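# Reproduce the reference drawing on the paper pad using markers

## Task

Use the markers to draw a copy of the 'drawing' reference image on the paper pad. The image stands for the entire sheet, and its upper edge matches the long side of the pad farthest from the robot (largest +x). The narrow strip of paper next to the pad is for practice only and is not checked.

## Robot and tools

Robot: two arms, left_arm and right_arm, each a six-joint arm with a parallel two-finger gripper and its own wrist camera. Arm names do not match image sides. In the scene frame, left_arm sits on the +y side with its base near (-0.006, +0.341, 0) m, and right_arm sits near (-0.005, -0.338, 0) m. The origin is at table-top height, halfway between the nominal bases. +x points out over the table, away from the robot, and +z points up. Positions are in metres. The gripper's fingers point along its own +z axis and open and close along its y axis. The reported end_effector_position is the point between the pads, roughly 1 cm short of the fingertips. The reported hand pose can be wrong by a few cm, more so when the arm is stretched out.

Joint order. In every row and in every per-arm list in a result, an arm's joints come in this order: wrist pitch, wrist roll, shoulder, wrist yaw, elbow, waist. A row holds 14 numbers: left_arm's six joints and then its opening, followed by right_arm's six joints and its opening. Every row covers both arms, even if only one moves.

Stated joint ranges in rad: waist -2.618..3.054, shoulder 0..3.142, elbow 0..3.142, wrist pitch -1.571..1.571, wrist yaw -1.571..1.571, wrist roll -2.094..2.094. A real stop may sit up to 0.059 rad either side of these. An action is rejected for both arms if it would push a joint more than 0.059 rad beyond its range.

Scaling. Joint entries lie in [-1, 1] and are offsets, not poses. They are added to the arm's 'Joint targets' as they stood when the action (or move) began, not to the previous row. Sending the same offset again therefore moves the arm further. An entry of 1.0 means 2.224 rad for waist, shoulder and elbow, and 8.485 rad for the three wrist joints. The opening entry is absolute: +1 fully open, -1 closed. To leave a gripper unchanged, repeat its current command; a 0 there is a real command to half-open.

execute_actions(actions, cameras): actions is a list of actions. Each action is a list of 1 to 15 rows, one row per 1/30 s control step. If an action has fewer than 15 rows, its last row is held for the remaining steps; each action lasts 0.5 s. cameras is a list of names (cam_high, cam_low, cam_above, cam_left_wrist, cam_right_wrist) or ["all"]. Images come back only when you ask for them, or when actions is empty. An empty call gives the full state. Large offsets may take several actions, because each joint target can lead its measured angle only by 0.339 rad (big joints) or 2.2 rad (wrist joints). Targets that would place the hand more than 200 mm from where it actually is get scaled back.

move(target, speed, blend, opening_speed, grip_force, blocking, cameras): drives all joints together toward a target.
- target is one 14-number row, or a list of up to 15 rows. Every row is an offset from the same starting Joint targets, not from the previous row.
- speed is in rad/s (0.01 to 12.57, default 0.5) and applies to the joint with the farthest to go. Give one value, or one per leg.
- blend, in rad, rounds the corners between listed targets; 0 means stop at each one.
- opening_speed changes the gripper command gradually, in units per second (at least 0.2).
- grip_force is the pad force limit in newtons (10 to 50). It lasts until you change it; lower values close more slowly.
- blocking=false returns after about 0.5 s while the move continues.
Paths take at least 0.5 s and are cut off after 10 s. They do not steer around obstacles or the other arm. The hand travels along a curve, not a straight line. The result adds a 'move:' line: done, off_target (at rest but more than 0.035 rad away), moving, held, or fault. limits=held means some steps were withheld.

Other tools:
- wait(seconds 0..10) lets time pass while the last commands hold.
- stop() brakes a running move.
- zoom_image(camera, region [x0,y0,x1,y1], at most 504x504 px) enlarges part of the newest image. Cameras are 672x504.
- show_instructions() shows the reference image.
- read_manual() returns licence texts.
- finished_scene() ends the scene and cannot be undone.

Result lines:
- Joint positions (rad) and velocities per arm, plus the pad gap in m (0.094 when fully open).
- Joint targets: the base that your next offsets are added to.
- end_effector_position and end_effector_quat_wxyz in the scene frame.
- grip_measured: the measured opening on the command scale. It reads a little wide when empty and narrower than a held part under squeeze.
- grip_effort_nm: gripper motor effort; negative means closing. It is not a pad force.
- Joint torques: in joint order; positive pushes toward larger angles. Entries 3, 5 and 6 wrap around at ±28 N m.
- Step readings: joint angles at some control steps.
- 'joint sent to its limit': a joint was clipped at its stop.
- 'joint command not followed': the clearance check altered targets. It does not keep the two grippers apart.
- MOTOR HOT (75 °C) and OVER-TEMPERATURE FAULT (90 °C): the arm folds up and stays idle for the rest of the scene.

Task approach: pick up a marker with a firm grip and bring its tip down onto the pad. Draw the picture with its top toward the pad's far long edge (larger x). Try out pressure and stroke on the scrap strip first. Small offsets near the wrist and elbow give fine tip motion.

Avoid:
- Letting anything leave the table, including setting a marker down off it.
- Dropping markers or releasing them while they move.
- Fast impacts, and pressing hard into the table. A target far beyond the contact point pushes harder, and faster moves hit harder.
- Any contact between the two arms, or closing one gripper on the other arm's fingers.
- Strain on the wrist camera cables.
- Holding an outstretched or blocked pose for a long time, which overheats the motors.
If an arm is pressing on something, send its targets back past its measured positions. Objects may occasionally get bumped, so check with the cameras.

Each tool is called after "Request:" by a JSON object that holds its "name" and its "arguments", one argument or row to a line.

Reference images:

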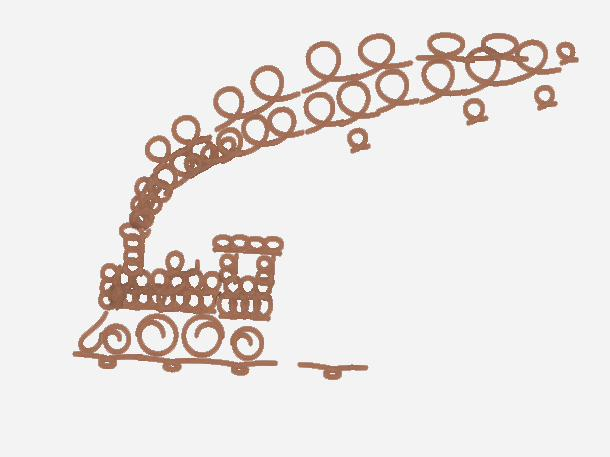

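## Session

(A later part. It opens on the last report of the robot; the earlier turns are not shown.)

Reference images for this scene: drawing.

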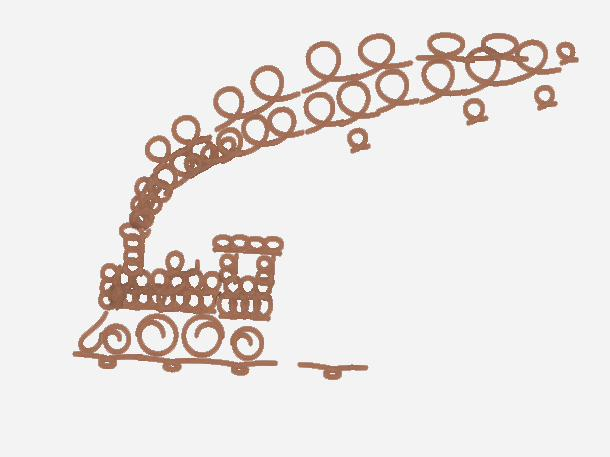

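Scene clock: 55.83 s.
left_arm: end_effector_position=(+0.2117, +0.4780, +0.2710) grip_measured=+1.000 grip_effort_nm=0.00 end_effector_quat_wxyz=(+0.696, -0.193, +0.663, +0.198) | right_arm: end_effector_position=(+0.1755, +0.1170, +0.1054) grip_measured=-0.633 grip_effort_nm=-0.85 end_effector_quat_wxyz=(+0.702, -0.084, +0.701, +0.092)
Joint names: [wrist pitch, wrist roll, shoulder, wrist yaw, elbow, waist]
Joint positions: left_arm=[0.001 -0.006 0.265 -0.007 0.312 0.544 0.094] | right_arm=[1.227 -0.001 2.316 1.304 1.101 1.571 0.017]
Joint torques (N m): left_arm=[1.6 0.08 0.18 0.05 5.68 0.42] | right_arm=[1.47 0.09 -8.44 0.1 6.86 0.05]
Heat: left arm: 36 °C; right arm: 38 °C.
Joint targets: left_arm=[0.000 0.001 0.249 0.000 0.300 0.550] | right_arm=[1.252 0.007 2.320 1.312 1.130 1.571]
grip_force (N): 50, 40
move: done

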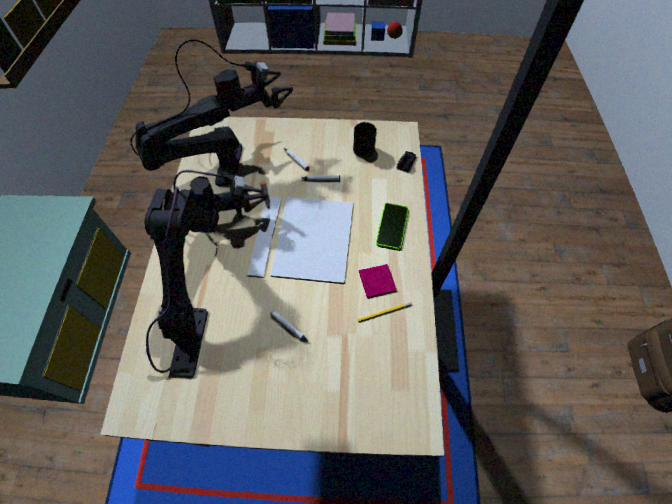

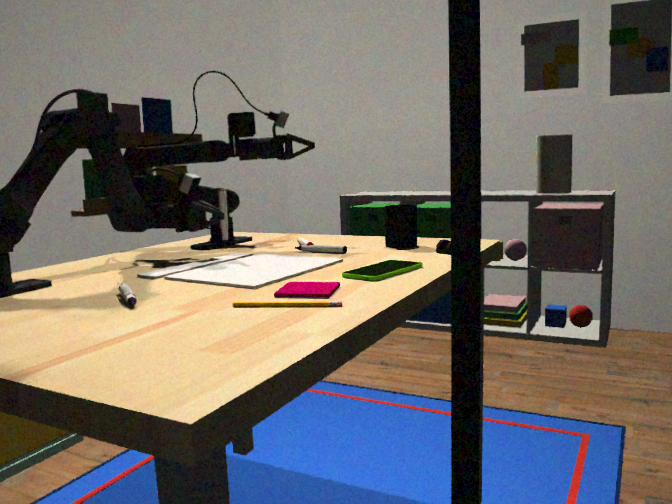

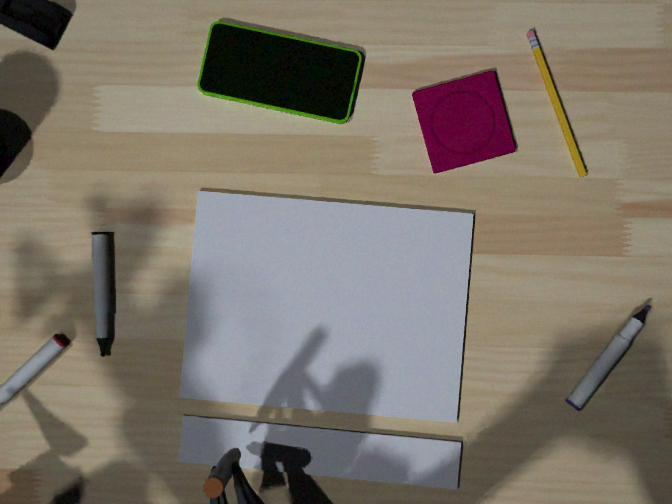

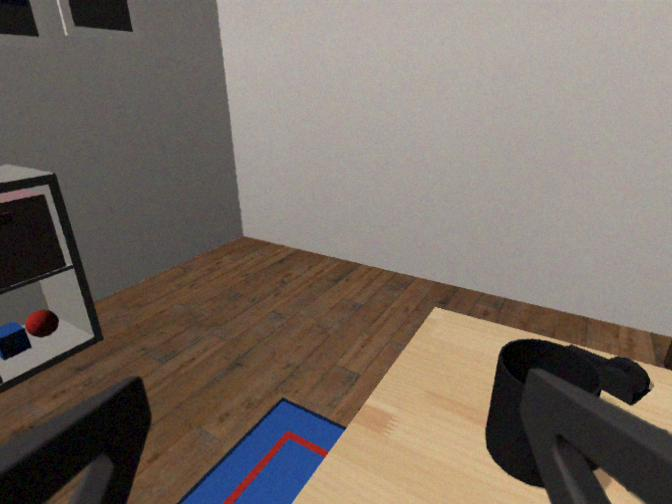

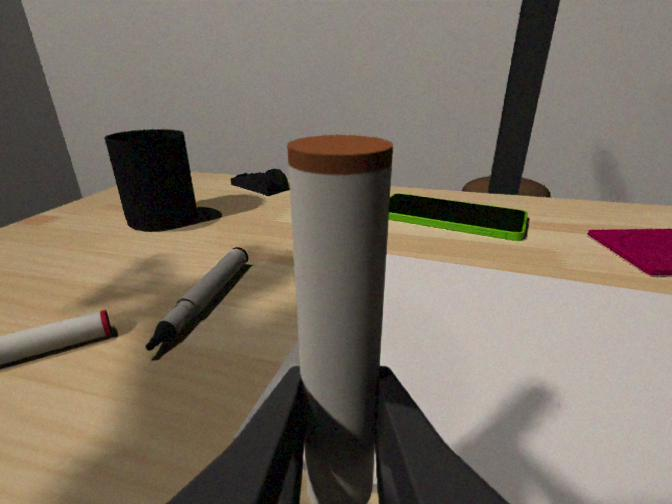

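Request:
{"name": "move", "arguments": {
  "target": [0, 0, 0, 0, 0, 0, 1, 0.00738, 0, 0.02815, 0, 0, 0, -1],
  "speed": 0.05,
  "cameras": ["cam_low", "cam_above"]
}}

Request:
{"name": "zoom_image", "arguments": {
  "camera": "cam_above",
  "region": [150, 380, 350, 504]
}}

Request:
{"name": "zoom_image", "arguments": {
  "camera": "cam_low",
  "region": [130, 190, 270, 290]
}}

Scene clock: 62.63 s.
left_arm: end_effector_position=(+0.2117, +0.4780, +0.2710) grip_measured=+1.000 grip_effort_nm=0.00 end_effector_quat_wxyz=(+0.696, -0.193, +0.663, +0.198) | right_arm: end_effector_position=(+0.1755, +0.1153, +0.0862) grip_measured=-0.633 grip_effort_nm=-0.85 end_effector_quat_wxyz=(+0.702, -0.083, +0.701, +0.092)
Joint names: [wrist pitch, wrist roll, shoulder, wrist yaw, elbow, waist]
Joint positions: left_arm=[0.001 -0.006 0.265 -0.007 0.312 0.544 0.094] | right_arm=[1.289 -0.001 2.376 1.306 1.101 1.571 0.017]
Joint torques (N m): left_arm=[1.54 0.11 0.05 0.04 5.79 0.43] | right_arm=[1.43 0.09 -8.39 0.07 6.58 0.08]
Heat: left arm: 36 °C; right arm: 38 °C.
Joint targets: left_arm=[0.000 0.001 0.249 0.000 0.300 0.550] | right_arm=[1.315 0.007 2.383 1.312 1.130 1.571]
grip_force (N): 50, 40
move: done
Images, in order (width x height): cam_low 672x504, cam_above 672x504.

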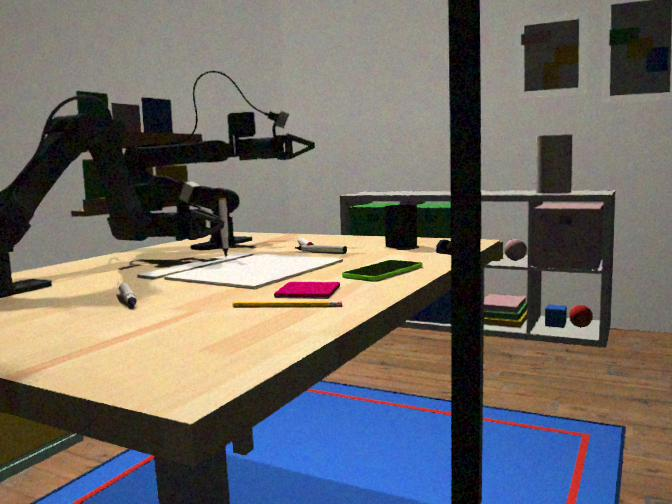

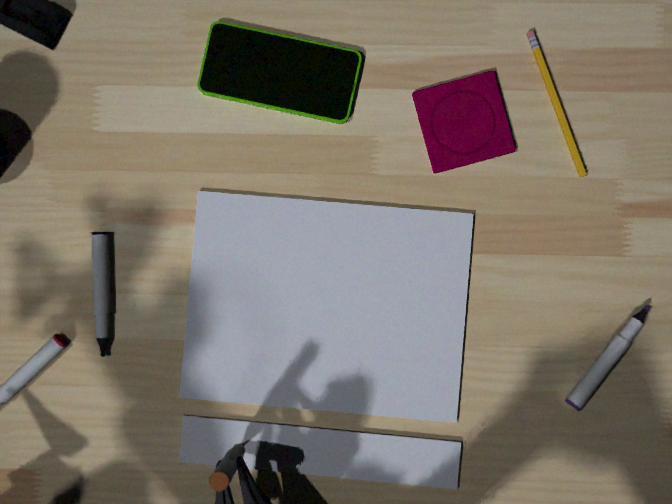

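Scaled by 2.520 from the camera's 672x504 image, which has a finer 960x720 frame.

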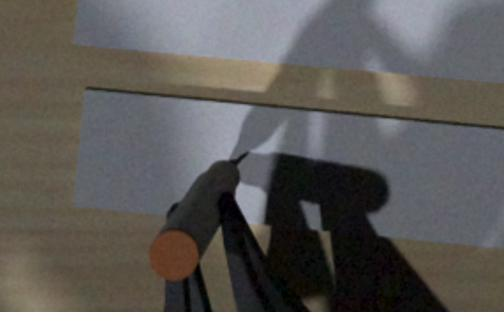

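Scaled by 3.600 from the camera's 672x504 image, which has a finer 960x720 frame.

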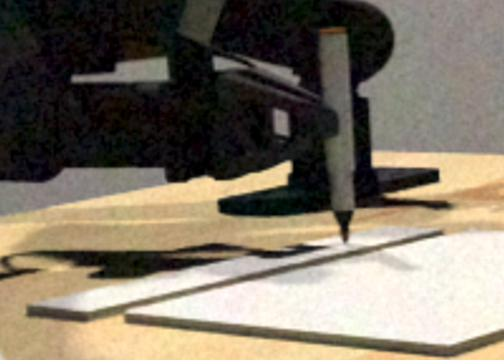

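Request:
{"name": "move", "arguments": {
  "target": [0, 0, 0, 0, 0, 0, 1, 0.000738, 0, 0.002815, 0, 0, 0, -1],
  "speed": 0.05
}}

Request:
{"name": "move", "arguments": {
  "target": [0, 0, 0, 0, 0, 0, 1, 0.000738, 0, 0.002815, 0, 0, 0, -1],
  "speed": 0.05,
  "cameras": ["cam_above"]
}}

Request:
{"name": "zoom_image", "arguments": {
  "camera": "cam_above",
  "region": [200, 400, 300, 480]
}}

Scene clock: 63.70 s.
left_arm: end_effector_position=(+0.2117, +0.4780, +0.2710) grip_measured=+1.000 grip_effort_nm=0.00 end_effector_quat_wxyz=(+0.696, -0.193, +0.663, +0.198) | right_arm: end_effector_position=(+0.1755, +0.1159, +0.0859) grip_measured=-0.633 grip_effort_nm=-0.85 end_effector_quat_wxyz=(+0.703, -0.081, +0.701, +0.094)
Joint names: [wrist pitch, wrist roll, shoulder, wrist yaw, elbow, waist]
Joint positions: left_arm=[0.001 -0.006 0.265 -0.007 0.312 0.544 0.094] | right_arm=[1.296 -0.001 2.381 1.306 1.104 1.571 0.017]
Joint torques (N m): left_arm=[1.56 0.11 0.05 0.04 5.86 0.43] | right_arm=[1.44 0.08 -8.31 0.07 6.22 0.06]
Heat: left arm: 36 °C; right arm: 38 °C.
Joint targets: left_arm=[0.000 0.001 0.249 0.000 0.300 0.550] | right_arm=[1.321 0.007 2.389 1.312 1.130 1.571]
grip_force (N): 50, 40
move: done

Scene clock: 64.43 s.
left_arm: end_effector_position=(+0.2117, +0.4780, +0.2710) grip_measured=+1.000 grip_effort_nm=0.00 end_effector_quat_wxyz=(+0.696, -0.193, +0.663, +0.198) | right_arm: end_effector_position=(+0.1756, +0.1154, +0.0855) grip_measured=-0.633 grip_effort_nm=-0.85 end_effector_quat_wxyz=(+0.703, -0.078, +0.700, +0.096)
Joint names: [wrist pitch, wrist roll, shoulder, wrist yaw, elbow, waist]
Joint positions: left_arm=[0.001 -0.006 0.265 -0.007 0.312 0.544 0.094] | right_arm=[1.308 -0.001 2.385 1.308 1.104 1.571 0.017]
Joint torques (N m): left_arm=[1.58 0.13 0.05 0.02 5.85 0.47] | right_arm=[1.38 0.09 -8.13 0.04 6.19 0.08]
Heat: left arm: 36 °C; right arm: 38 °C.
Joint targets: left_arm=[0.000 0.001 0.249 0.000 0.300 0.550] | right_arm=[1.327 0.008 2.395 1.312 1.130 1.571]
grip_force (N): 50, 40
move: done
Images, in order (width x height): cam_above 672x504.

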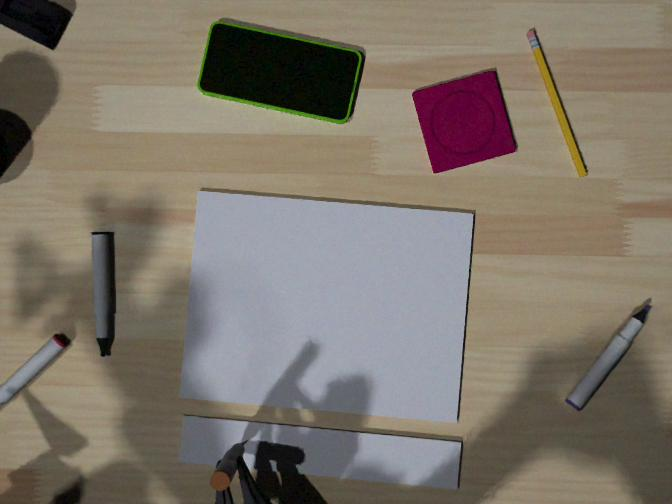

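Scaled by 5.040 from the camera's 672x504 image, which has a finer 960x720 frame.

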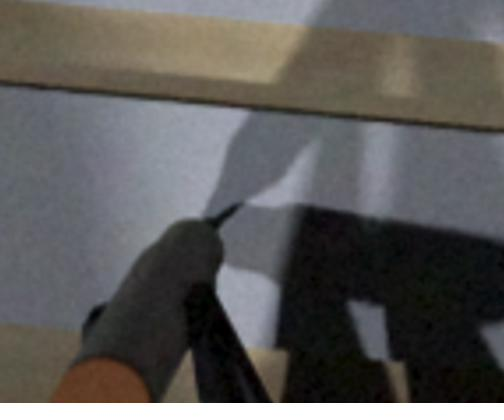

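Request:
{"name": "move", "arguments": {
  "target": [
    [0,0,0,0,0,0,1,0,0,0,-0.002062,0,0.002923,-1],
    [0,0,0,0,0,0,1,0,0,0,-0.003489,0,0.003656,-1],
    [0,0,0,0,0,0,1,0,0,0,-0.004,0,0.005701,-1],
    [0,0,0,0,0,0,1,0,0,0,-0.001289,0,0.005701,-1],
    [0,0,0,0,0,0,1,0,0,0,-0.000588,0,0.009173,-1],
    [0,0,0,0,0,0,1,0,0,0,0.001309,0,0.012806,-1],
    [0,0,0,0,0,0,1,0,0,0,0.003841,0,0.015535,-1],
    [0,0,0,0,0,0,1,0,0,0,0.006256,0,0.016538,-1],
    [0,0,0,0,0,0,1,0,0,0,0.006256,0,0.010692,-1],
    [0,0,0,0,0,0,1,0,0,0,0.007682,0,0.00996,-1],
    [0,0,0,0,0,0,1,0,0,0,0.008193,0,0.007914,-1],
    [0,0,0,0,0,0,1,0,0,0,0.005483,0,0.007914,-1],
    [0,0,0,0,0,0,1,0,0,0,0.004265,0,0.003201,-1],
    [0,0,0,0,0,0,1,0,0,0,0.001226,0,-0.001165,-1],
    [0,0,0,0,0,0,1,0,0,0,-0.002062,0,-0.002923,-1]
  ],
  "speed": 0.04,
  "blend": 0.002
}}

Scene clock: 73.90 s.
left_arm: end_effector_position=(+0.2117, +0.4780, +0.2710) grip_measured=+1.000 grip_effort_nm=0.00 end_effector_quat_wxyz=(+0.696, -0.193, +0.663, +0.198) | right_arm: end_effector_position=(+0.1752, +0.1159, +0.0857) grip_measured=-0.633 grip_effort_nm=-0.85 end_effector_quat_wxyz=(+0.703, -0.078, +0.700, +0.098)
Joint names: [wrist pitch, wrist roll, shoulder, wrist yaw, elbow, waist]
Joint positions: left_arm=[0.001 -0.006 0.265 -0.007 0.312 0.544 0.094] | right_arm=[1.31 0 2.385 1.306 1.104 1.571 0.017]
Joint torques (N m): left_arm=[1.58 0.12 0.17 0.04 5.85 0.31] | right_arm=[1.37 0.08 -8.14 -0.11 6.19 -0.57]
Heat: left arm: 37 °C; right arm: 37 °C.
Joint targets: left_arm=[0.000 0.001 0.249 0.000 0.300 0.550] | right_arm=[1.327 0.007 2.395 1.295 1.130 1.565]
grip_force (N): 50, 40
move: done

Request:
{"name": "move", "arguments": {
  "target": [
    [0,0,0,0,0,0,1,0,0,-0.045,0,0,0,-1],
    [0,0,0,0,0,0,1,0,0,-0.045,0,0,-0.4,-1]
  ],
  "speed": [0.3, 0.8],
  "blend": 0.02,
  "cameras": ["cam_above", "cam_low"]
}}

Request:
{"name": "zoom_image", "arguments": {
  "camera": "cam_above",
  "region": [210, 410, 290, 470]
}}

Scene clock: 76.93 s.
left_arm: end_effector_position=(+0.2117, +0.4780, +0.2710) grip_measured=+1.000 grip_effort_nm=0.00 end_effector_quat_wxyz=(+0.696, -0.193, +0.663, +0.198) | right_arm: end_effector_position=(+0.4654, -0.1941, +0.1129) grip_measured=-0.633 grip_effort_nm=-0.85 end_effector_quat_wxyz=(+0.689, +0.250, +0.652, -0.195)
Joint names: [wrist pitch, wrist roll, shoulder, wrist yaw, elbow, waist]
Joint positions: left_arm=[0.001 -0.006 0.265 -0.007 0.312 0.544 0.094] | right_arm=[1.311 0 2.327 1.298 1.11 0.673 0.017]
Joint torques (N m): left_arm=[1.56 0.09 0.18 0.04 5.79 0.47] | right_arm=[1.35 0.08 -11.25 -0.07 5.96 0.2]
Heat: left arm: 37 °C; right arm: 37 °C.
Joint targets: left_arm=[0.000 0.001 0.249 0.000 0.300 0.550] | right_arm=[1.327 0.007 2.295 1.294 1.130 0.675]
grip_force (N): 50, 40
move: done
Images, in order (width x height): cam_low 672x504, cam_above 672x504.

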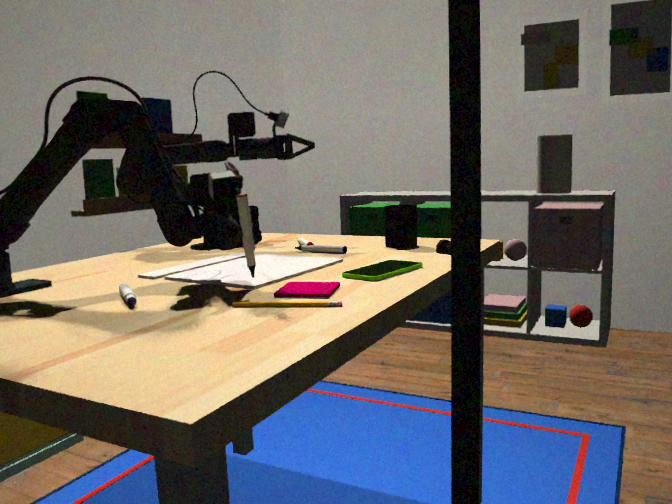

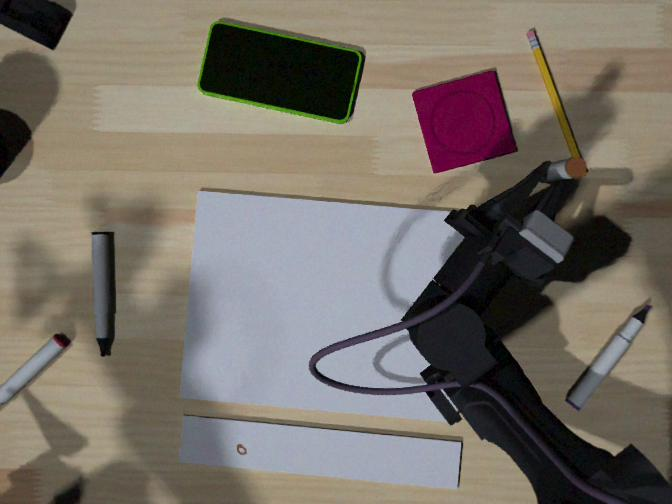

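Scaled by 6.300 from the camera's 672x504 image, which has a finer 960x720 frame.

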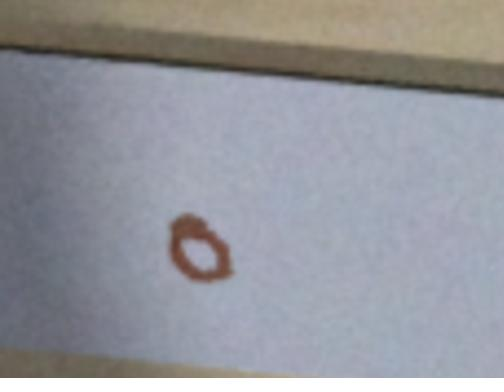

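Request:
{"name": "zoom_image", "arguments": {
  "camera": "cam_above",
  "region": [180, 180, 220, 210]
}}

Request:
{"name": "zoom_image", "arguments": {
  "camera": "cam_above",
  "region": [164, 385, 204, 430]
}}

Request:
{"name": "zoom_image", "arguments": {
  "camera": "cam_above",
  "region": [440, 400, 480, 440]
}}

Request:
{"name": "zoom_image", "arguments": {
  "camera": "cam_above",
  "region": [455, 195, 495, 235]
}}

Scaled by 12.600 from the camera's 672x504 image, which has a finer 960x720 frame.

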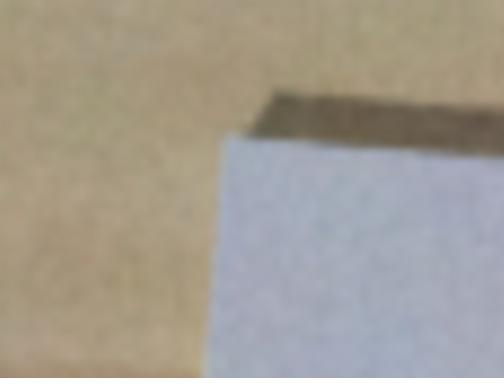

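Scaled by 11.200 from the camera's 672x504 image, which has a finer 960x720 frame.

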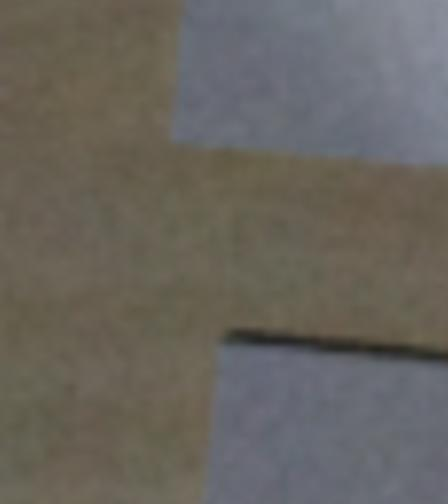

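Scaled by 12.600 from the camera's 672x504 image, which has a finer 960x720 frame.

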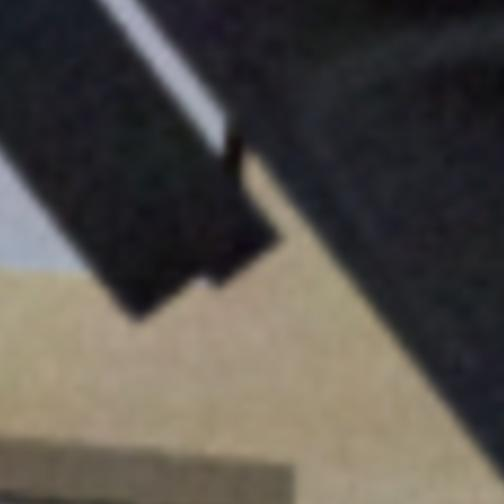

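Scaled by 12.600 from the camera's 672x504 image, which has a finer 960x720 frame.

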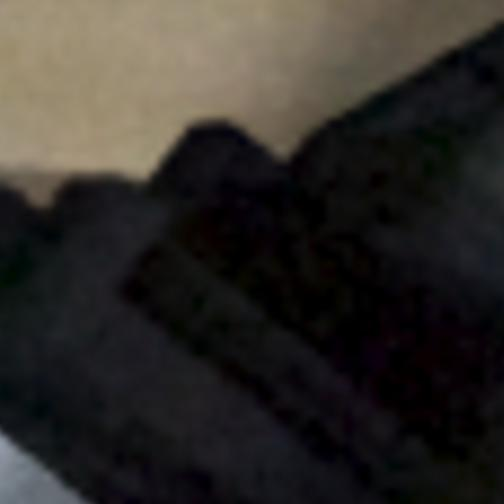

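Request:
{"name": "move", "arguments": {
  "target": [0,0,0,0,0,0,1,0,0,0,0,0,-0.28,-1],
  "speed": 0.8,
  "cameras": ["cam_above"]
}}

Request:
{"name": "zoom_image", "arguments": {
  "camera": "cam_above",
  "region": [440, 400, 480, 430]
}}

Request:
{"name": "zoom_image", "arguments": {
  "camera": "cam_above",
  "region": [455, 195, 495, 225]
}}

Request:
{"name": "zoom_image", "arguments": {
  "camera": "cam_above",
  "region": [220, 430, 260, 460]
}}

Request:
{"name": "zoom_image", "arguments": {
  "camera": "cam_above",
  "region": [440, 425, 480, 495]
}}

Scene clock: 81.77 s.
left_arm: end_effector_position=(+0.2117, +0.4780, +0.2710) grip_measured=+1.000 grip_effort_nm=0.00 end_effector_quat_wxyz=(+0.696, -0.193, +0.663, +0.198) | right_arm: end_effector_position=(+0.4614, -0.4956, +0.1129) grip_measured=-0.633 grip_effort_nm=-0.85 end_effector_quat_wxyz=(+0.596, +0.438, +0.544, -0.397)
Joint names: [wrist pitch, wrist roll, shoulder, wrist yaw, elbow, waist]
Joint positions: left_arm=[0.001 -0.006 0.265 -0.007 0.312 0.544 0.094] | right_arm=[1.311 0 2.327 1.297 1.11 0.05 0.017]
Joint torques (N m): left_arm=[1.6 0.13 0.1 0.02 5.83 0.46] | right_arm=[1.35 0.07 -11.23 -0.07 5.96 0.2]
Heat: left arm: 37 °C; right arm: 37 °C.
Joint targets: left_arm=[0.000 0.001 0.249 0.000 0.300 0.550] | right_arm=[1.327 0.008 2.295 1.294 1.130 0.052]
grip_force (N): 50, 40
move: done
Images, in order (width x height): cam_above 672x504.

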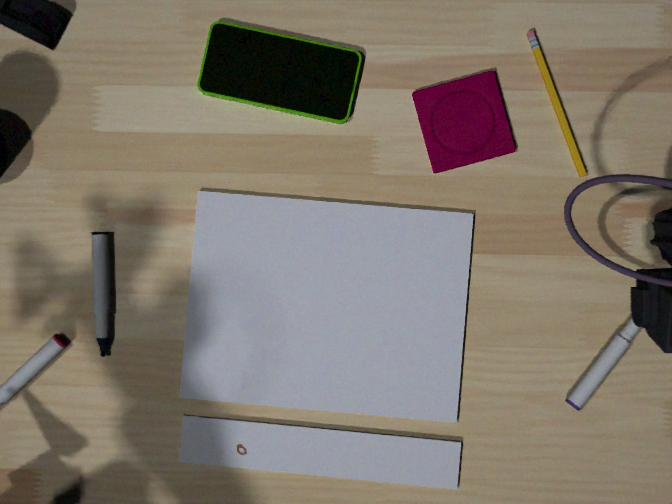

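Scaled by 12.600 from the camera's 672x504 image, which has a finer 960x720 frame.

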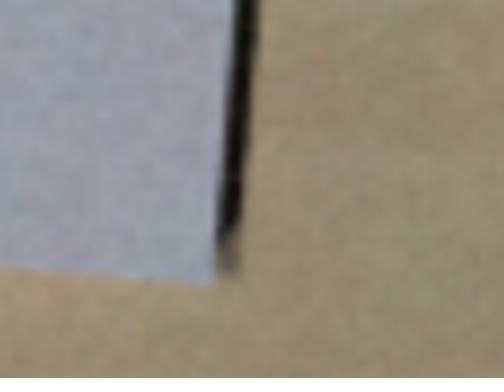

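Scaled by 12.600 from the camera's 672x504 image, which has a finer 960x720 frame.

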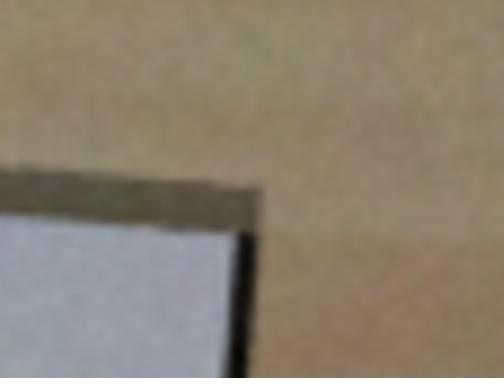

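Scaled by 12.600 from the camera's 672x504 image, which has a finer 960x720 frame.

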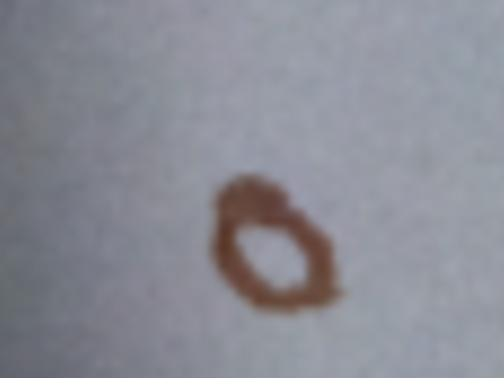

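Scaled by 7.200 from the camera's 672x504 image, which has a finer 960x720 frame.

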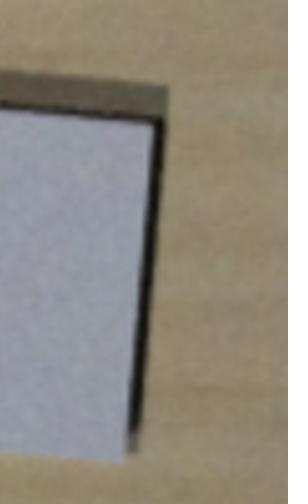

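Request:
{"name": "move", "arguments": {
  "target": [
    [0,0,0,0,0,0,1,0,0,0,0.01765,0,0.69007,-1],
    [0,0,0,0,0,0,1,0,0,0.042716,0.01765,0,0.69007,-1]
  ],
  "speed": [0.8,0.15],
  "blend": 0,
  "cameras": []
}}

Scene clock: 87.83 s.
left_arm: end_effector_position=(+0.2117, +0.4780, +0.2710) grip_measured=+1.000 grip_effort_nm=0.00 end_effector_quat_wxyz=(+0.696, -0.193, +0.663, +0.198) | right_arm: end_effector_position=(+0.1718, +0.0966, +0.0857) grip_measured=-0.633 grip_effort_nm=-0.85 end_effector_quat_wxyz=(+0.706, -0.035, +0.705, +0.060)
Joint names: [wrist pitch, wrist roll, shoulder, wrist yaw, elbow, waist]
Joint positions: left_arm=[0.001 -0.006 0.265 -0.007 0.312 0.544 0.094] | right_arm=[1.312 0 2.387 1.44 1.11 1.589 0.017]
Joint torques (N m): left_arm=[1.56 0.12 0.05 0.05 5.81 0.47] | right_arm=[1.29 0.07 -8.64 0.04 5.53 -0.17]
Heat: left arm: 37 °C; right arm: 37 °C.
Joint targets: left_arm=[0.000 0.001 0.249 0.000 0.300 0.550] | right_arm=[1.327 0.007 2.390 1.444 1.130 1.587]
grip_force (N): 50, 40
move: done
No camera images: "cameras" was empty.

Request:
{"name": "move", "arguments": {
  "target": [0,0,0,0,0,0,1,0,0,0.0027,0,0,0,-1],
  "speed": 0.05,
  "cameras": []
}}

Request:
{"name": "move", "arguments": {
  "target": [
    [0,0,0,0,0,0,1,0,0,0,-0.00313,0,0.0046,-1],
    [0,0,0,0,0,0,1,0,0,0,-0.004615,0,0.005994,-1],
    [0,0,0,0,0,0,1,0,0,0,-0.004804,0,0.008611,-1],
    [0,0,0,0,0,0,1,0,0,0,-0.002093,0,0.008611,-1],
    [0,0,0,0,0,0,1,0,0,0,-0.000963,0,0.011745,-1],
    [0,0,0,0,0,0,1,0,0,0,0.001181,0,0.014568,-1],
    [0,0,0,0,0,0,1,0,0,0,0.003767,0,0.016326,-1],
    [0,0,0,0,0,0,1,0,0,0,0.006106,0,0.01656,-1],
    [0,0,0,0,0,0,1,0,0,0,0.006106,0,0.010715,-1],
    [0,0,0,0,0,0,1,0,0,0,0.007588,0,0.009326,-1],
    [0,0,0,0,0,0,1,0,0,0,0.007778,0,0.006704,-1],
    [0,0,0,0,0,0,1,0,0,0,0.005068,0,0.006704,-1],
    [0,0,0,0,0,0,1,0,0,0,0.003319,0,0.002563,-1],
    [0,0,0,0,0,0,1,0,0,0,0.000065,0,-0.000589,-1],
    [0,0,0,0,0,0,1,0,0,0,-0.00313,0,-0.001246,-1]
  ],
  "speed": 0.04,
  "blend": 0.002,
  "cameras": []
}}

Request:
{"name": "move", "arguments": {
  "target": [
    [0,0,0,0,0,0,1,0,0,-0.045,0,0,0,-1],
    [0,0,0,0,0,0,1,0,0,-0.045,0,0,-0.35,-1]
  ],
  "speed": [0.3, 0.8],
  "blend": 0.02,
  "cameras": ["cam_above"]
}}

Request:
{"name": "zoom_image", "arguments": {
  "camera": "cam_above",
  "region": [225, 430, 285, 475]
}}

Scene clock: 90.07 s.
left_arm: end_effector_position=(+0.2117, +0.4780, +0.2710) grip_measured=+1.000 grip_effort_nm=0.00 end_effector_quat_wxyz=(+0.696, -0.193, +0.663, +0.198) | right_arm: end_effector_position=(+0.1718, +0.0966, +0.0857) grip_measured=-0.633 grip_effort_nm=-0.85 end_effector_quat_wxyz=(+0.706, -0.035, +0.705, +0.060)
Joint names: [wrist pitch, wrist roll, shoulder, wrist yaw, elbow, waist]
Joint positions: left_arm=[0.001 -0.006 0.265 -0.007 0.312 0.544 0.094] | right_arm=[1.312 0 2.387 1.44 1.11 1.589 0.017]
Joint torques (N m): left_arm=[1.58 0.1 0.17 0.06 5.68 0.43] | right_arm=[1.28 0.08 -8.17 0.04 5.6 -0.17]
Heat: left arm: 37 °C; right arm: 37 °C.
Joint targets: left_arm=[0.000 0.001 0.249 0.000 0.300 0.550] | right_arm=[1.327 0.007 2.396 1.444 1.130 1.587]
grip_force (N): 50, 40
move: done
No camera images: "cameras" was empty.

Scene clock: 96.97 s.
left_arm: end_effector_position=(+0.2117, +0.4780, +0.2710) grip_measured=+1.000 grip_effort_nm=0.00 end_effector_quat_wxyz=(+0.696, -0.193, +0.663, +0.198) | right_arm: end_effector_position=(+0.1700, +0.0993, +0.0857) grip_measured=-0.633 grip_effort_nm=-0.85 end_effector_quat_wxyz=(+0.706, -0.040, +0.704, +0.065)
Joint names: [wrist pitch, wrist roll, shoulder, wrist yaw, elbow, waist]
Joint positions: left_arm=[0.001 -0.006 0.265 -0.007 0.312 0.544 0.094] | right_arm=[1.312 0 2.387 1.428 1.11 1.593 0.017]
Joint torques (N m): left_arm=[1.59 0.12 -0.08 0.06 5.71 0.51] | right_arm=[1.29 0.07 -8.18 -0.11 5.6 -0.72]
Heat: left arm: 37 °C; right arm: 37 °C.
Joint targets: left_arm=[0.000 0.001 0.249 0.000 0.300 0.550] | right_arm=[1.327 0.007 2.396 1.418 1.130 1.584]
grip_force (N): 50, 40
move: done
No camera images: "cameras" was empty.

Scene clock: 99.07 s.
left_arm: end_effector_position=(+0.2117, +0.4780, +0.2710) grip_measured=+1.000 grip_effort_nm=0.00 end_effector_quat_wxyz=(+0.696, -0.193, +0.663, +0.198) | right_arm: end_effector_position=(+0.4303, -0.1524, +0.1111) grip_measured=-0.633 grip_effort_nm=-0.85 end_effector_quat_wxyz=(+0.686, +0.251, +0.656, -0.190)
Joint names: [wrist pitch, wrist roll, shoulder, wrist yaw, elbow, waist]
Joint positions: left_arm=[0.001 -0.006 0.265 -0.007 0.312 0.544 0.094] | right_arm=[1.313 0 2.327 1.423 1.11 0.804 0.017]
Joint torques (N m): left_arm=[1.57 0.13 0.09 0.07 5.65 0.42] | right_arm=[1.26 0.07 -11.07 -0.09 5.89 0.1]
Heat: left arm: 37 °C; right arm: 37 °C.
Joint targets: left_arm=[0.000 0.001 0.249 0.000 0.300 0.550] | right_arm=[1.327 0.007 2.296 1.418 1.130 0.806]
grip_force (N): 50, 40
move: done
Images, in order (width x height): cam_above 672x504.

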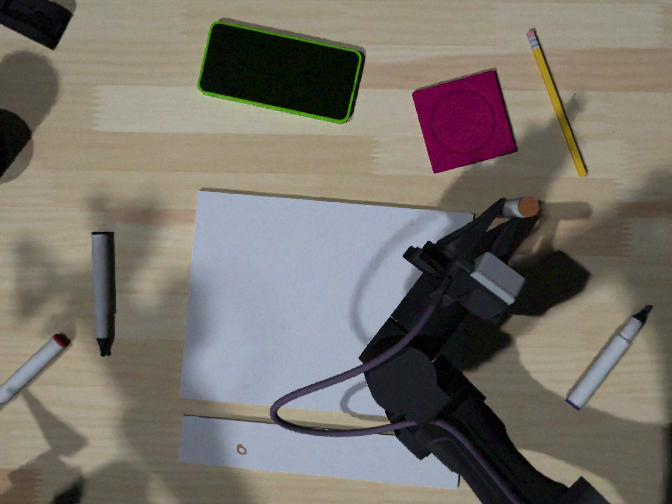

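Scaled by 8.400 from the camera's 672x504 image, which has a finer 960x720 frame.

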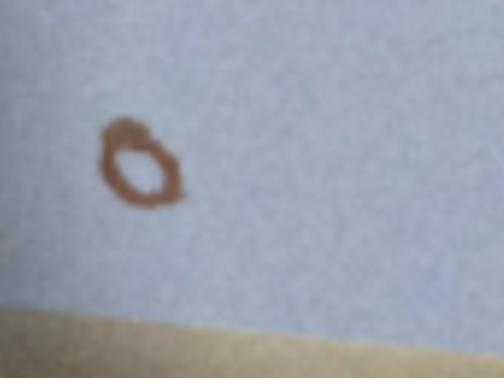

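Request:
{"name": "move", "arguments": {
  "target": [
    [0,0,0,0,0,0,1,0,0,0,0.0002,0,0.33453,-1],
    [0,0,0,0,0,0,1,0,0,0,0.00304,0,0.35103,-1],
    [0,0,0,0,0,0,1,0,0,0.04586,0.00304,0,0.35103,-1]
  ],
  "speed": [0.7,0.1,0.06],
  "blend": [0.01,0,0],
  "cameras": []
}}

Scene clock: 105.60 s.
left_arm: end_effector_position=(+0.2117, +0.4780, +0.2710) grip_measured=+1.000 grip_effort_nm=0.00 end_effector_quat_wxyz=(+0.696, -0.193, +0.663, +0.198) | right_arm: end_effector_position=(+0.1754, +0.0951, +0.0848) grip_measured=-0.633 grip_effort_nm=-0.85 end_effector_quat_wxyz=(+0.706, -0.032, +0.705, +0.057)
Joint names: [wrist pitch, wrist roll, shoulder, wrist yaw, elbow, waist]
Joint positions: left_arm=[0.001 -0.006 0.265 -0.007 0.312 0.544 0.094] | right_arm=[1.314 0 2.39 1.439 1.11 1.581 0.017]
Joint torques (N m): left_arm=[1.59 0.11 0.05 0.04 5.72 0.39] | right_arm=[1.26 0.07 -8.21 0.06 5.55 0.5]
Heat: left arm: 38 °C; right arm: 37 °C.
Joint targets: left_arm=[0.000 0.001 0.249 0.000 0.300 0.550] | right_arm=[1.327 0.007 2.398 1.444 1.130 1.587]
grip_force (N): 50, 40
move: done
No camera images: "cameras" was empty.

Request:
{"name": "move", "arguments": {
  "target": [
    [0,0,0,0,0,0,1,0,0,0,-0.003248,0,0.001003,-1],
    [0,0,0,0,0,0,1,0,0,0,-0.004733,0,0.002397,-1],
    [0,0,0,0,0,0,1,0,0,0,-0.004922,0,0.005014,-1],
    [0,0,0,0,0,0,1,0,0,0,-0.002211,0,0.005014,-1],
    [0,0,0,0,0,0,1,0,0,0,-0.001081,0,0.008148,-1],
    [0,0,0,0,0,0,1,0,0,0,0.001063,0,0.010971,-1],
    [0,0,0,0,0,0,1,0,0,0,0.003649,0,0.012729,-1],
    [0,0,0,0,0,0,1,0,0,0,0.005988,0,0.012963,-1],
    [0,0,0,0,0,0,1,0,0,0,0.005988,0,0.007118,-1],
    [0,0,0,0,0,0,1,0,0,0,0.00747,0,0.005729,-1],
    [0,0,0,0,0,0,1,0,0,0,0.00766,0,0.003107,-1],
    [0,0,0,0,0,0,1,0,0,0,0.00495,0,0.003107,-1],
    [0,0,0,0,0,0,1,0,0,0,0.003201,0,-0.001034,-1],
    [0,0,0,0,0,0,1,0,0,0,-0.000053,0,-0.004186,-1],
    [0,0,0,0,0,0,1,0,0,0,-0.003248,0,-0.004843,-1]
  ],
  "speed": 0.04,
  "blend": 0.002,
  "cameras": []
}}

Request:
{"name": "move", "arguments": {
  "target": [
    [0,0,0,0,0,0,1,0,0,-0.045,0,0,0,-1],
    [0,0,0,0,0,0,1,0,0,-0.045,0,0,-0.35,-1]
  ],
  "speed": [0.3, 0.8],
  "blend": 0.02,
  "cameras": ["cam_above"]
}}

Request:
{"name": "zoom_image", "arguments": {
  "camera": "cam_above",
  "region": [225, 430, 285, 475]
}}

Scene clock: 113.17 s.
left_arm: end_effector_position=(+0.2117, +0.4780, +0.2710) grip_measured=+1.000 grip_effort_nm=0.00 end_effector_quat_wxyz=(+0.696, -0.193, +0.663, +0.198) | right_arm: end_effector_position=(+0.1745, +0.0973, +0.0850) grip_measured=-0.633 grip_effort_nm=-0.85 end_effector_quat_wxyz=(+0.706, -0.036, +0.704, +0.062)
Joint names: [wrist pitch, wrist roll, shoulder, wrist yaw, elbow, waist]
Joint positions: left_arm=[0.001 -0.006 0.265 -0.007 0.312 0.544 0.094] | right_arm=[1.315 0.001 2.39 1.428 1.11 1.582 0.017]
Joint torques (N m): left_arm=[1.58 0.11 0.16 0.04 5.68 0.4] | right_arm=[1.25 0.06 -8.23 -0.11 5.59 -0.54]
Heat: left arm: 38 °C; right arm: 37 °C.
Joint targets: left_arm=[0.000 0.001 0.249 0.000 0.300 0.550] | right_arm=[1.327 0.007 2.398 1.416 1.130 1.576]
grip_force (N): 50, 40
move: done
No camera images: "cameras" was empty.

Scene clock: 115.27 s.
left_arm: end_effector_position=(+0.2117, +0.4780, +0.2710) grip_measured=+1.000 grip_effort_nm=0.00 end_effector_quat_wxyz=(+0.696, -0.193, +0.663, +0.198) | right_arm: end_effector_position=(+0.4322, -0.1561, +0.1106) grip_measured=-0.633 grip_effort_nm=-0.85 end_effector_quat_wxyz=(+0.686, +0.254, +0.655, -0.192)
Joint names: [wrist pitch, wrist roll, shoulder, wrist yaw, elbow, waist]
Joint positions: left_arm=[0.001 -0.006 0.265 -0.007 0.312 0.544 0.094] | right_arm=[1.315 0.001 2.328 1.42 1.11 0.795 0.017]
Joint torques (N m): left_arm=[1.59 0.12 0.1 0.05 5.61 0.51] | right_arm=[1.24 0.07 -11.07 -0.08 5.86 0.16]
Heat: left arm: 38 °C; right arm: 37 °C.
Joint targets: left_arm=[0.000 0.001 0.249 0.000 0.300 0.550] | right_arm=[1.327 0.007 2.298 1.416 1.130 0.797]
grip_force (N): 50, 40
move: done
Images, in order (width x height): cam_above 672x504.

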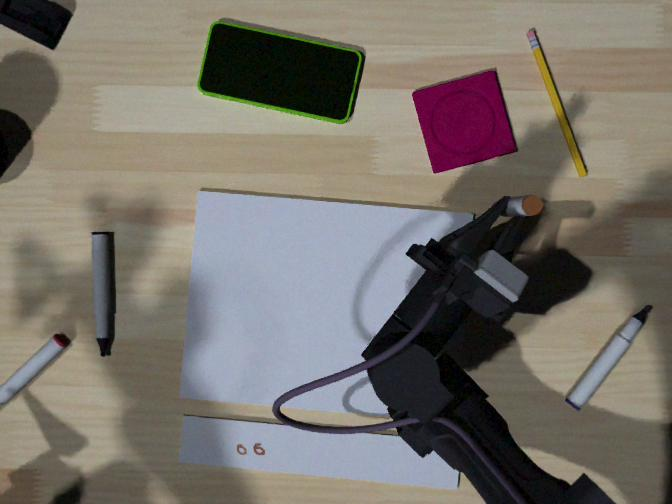

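Scaled by 8.400 from the camera's 672x504 image, which has a finer 960x720 frame.

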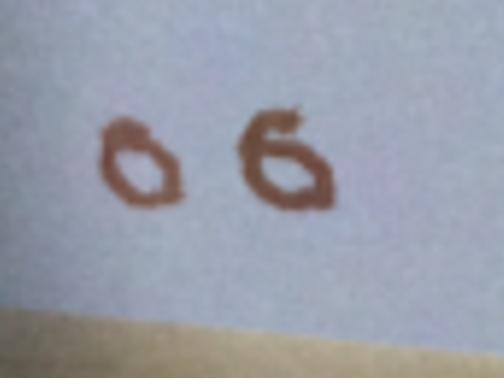

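Request:
{"name": "move", "arguments": {
  "target": [
    [0,0,0,0,0,0,1,0,0,-0.035,0,0,0,-1],
    [0,0,0,0,0,0,1,-0.014968,0,-0.035,0,-0.031475,0,-1],
    [0,0,0,0,0,0,1,-0.003477,0,-0.035,0,0.001124,0,-1]
  ],
  "speed": [0.4,0.15,0.1],
  "blend": 0,
  "cameras": []
}}

Scene clock: 121.07 s.
left_arm: end_effector_position=(+0.2117, +0.4780, +0.2710) grip_measured=+1.000 grip_effort_nm=0.00 end_effector_quat_wxyz=(+0.696, -0.193, +0.663, +0.198) | right_arm: end_effector_position=(+0.4316, -0.1567, +0.1376) grip_measured=-0.633 grip_effort_nm=-0.85 end_effector_quat_wxyz=(+0.690, +0.263, +0.649, -0.182)
Joint names: [wrist pitch, wrist roll, shoulder, wrist yaw, elbow, waist]
Joint positions: left_arm=[0.001 -0.006 0.265 -0.007 0.312 0.544 0.094] | right_arm=[1.274 0.001 2.252 1.42 1.106 0.795 0.017]
Joint torques (N m): left_arm=[1.58 0.09 0.24 0.04 5.86 0.49] | right_arm=[1.32 0.06 -10.99 -0.11 6.84 0.17]
Heat: left arm: 38 °C; right arm: 38 °C.
Joint targets: left_arm=[0.000 0.001 0.249 0.000 0.300 0.550] | right_arm=[1.298 0.007 2.220 1.416 1.132 0.797]
grip_force (N): 50, 40
move: done
No camera images: "cameras" was empty.

Request:
{"name": "move", "arguments": {
  "target": [
    [0,0,0,0,0,0,1,0,0,0.03597,-0.02899,0,0.32509,-1],
    [0,0,0,0,0,0,1,0,0,0.05396,-0.03133,0,0.33921,-1],
    [0,0,0,0,0,0,1,0,0,0.07442,-0.03133,0,0.33921,-1]
  ],
  "speed": [0.7,0.1,0.06],
  "blend": [0.01,0,0],
  "cameras": []
}}

Scene clock: 124.80 s.
left_arm: end_effector_position=(+0.2117, +0.4780, +0.2710) grip_measured=+1.000 grip_effort_nm=0.00 end_effector_quat_wxyz=(+0.696, -0.193, +0.663, +0.198) | right_arm: end_effector_position=(+0.1788, +0.1371, +0.0861) grip_measured=-0.633 grip_effort_nm=-0.85 end_effector_quat_wxyz=(+0.696, -0.127, +0.694, +0.133)
Joint names: [wrist pitch, wrist roll, shoulder, wrist yaw, elbow, waist]
Joint positions: left_arm=[0.001 -0.006 0.265 -0.007 0.312 0.544 0.094] | right_arm=[1.28 0.001 2.377 1.159 1.106 1.546 0.017]
Joint torques (N m): left_arm=[1.54 0.11 -0.02 0.04 5.76 0.65] | right_arm=[1.46 0.07 -8.32 -0.08 6.48 0.5]
Heat: left arm: 38 °C; right arm: 38 °C.
Joint targets: left_arm=[0.000 0.001 0.249 0.000 0.300 0.550] | right_arm=[1.298 0.007 2.386 1.150 1.132 1.552]
grip_force (N): 50, 40
move: done
No camera images: "cameras" was empty.


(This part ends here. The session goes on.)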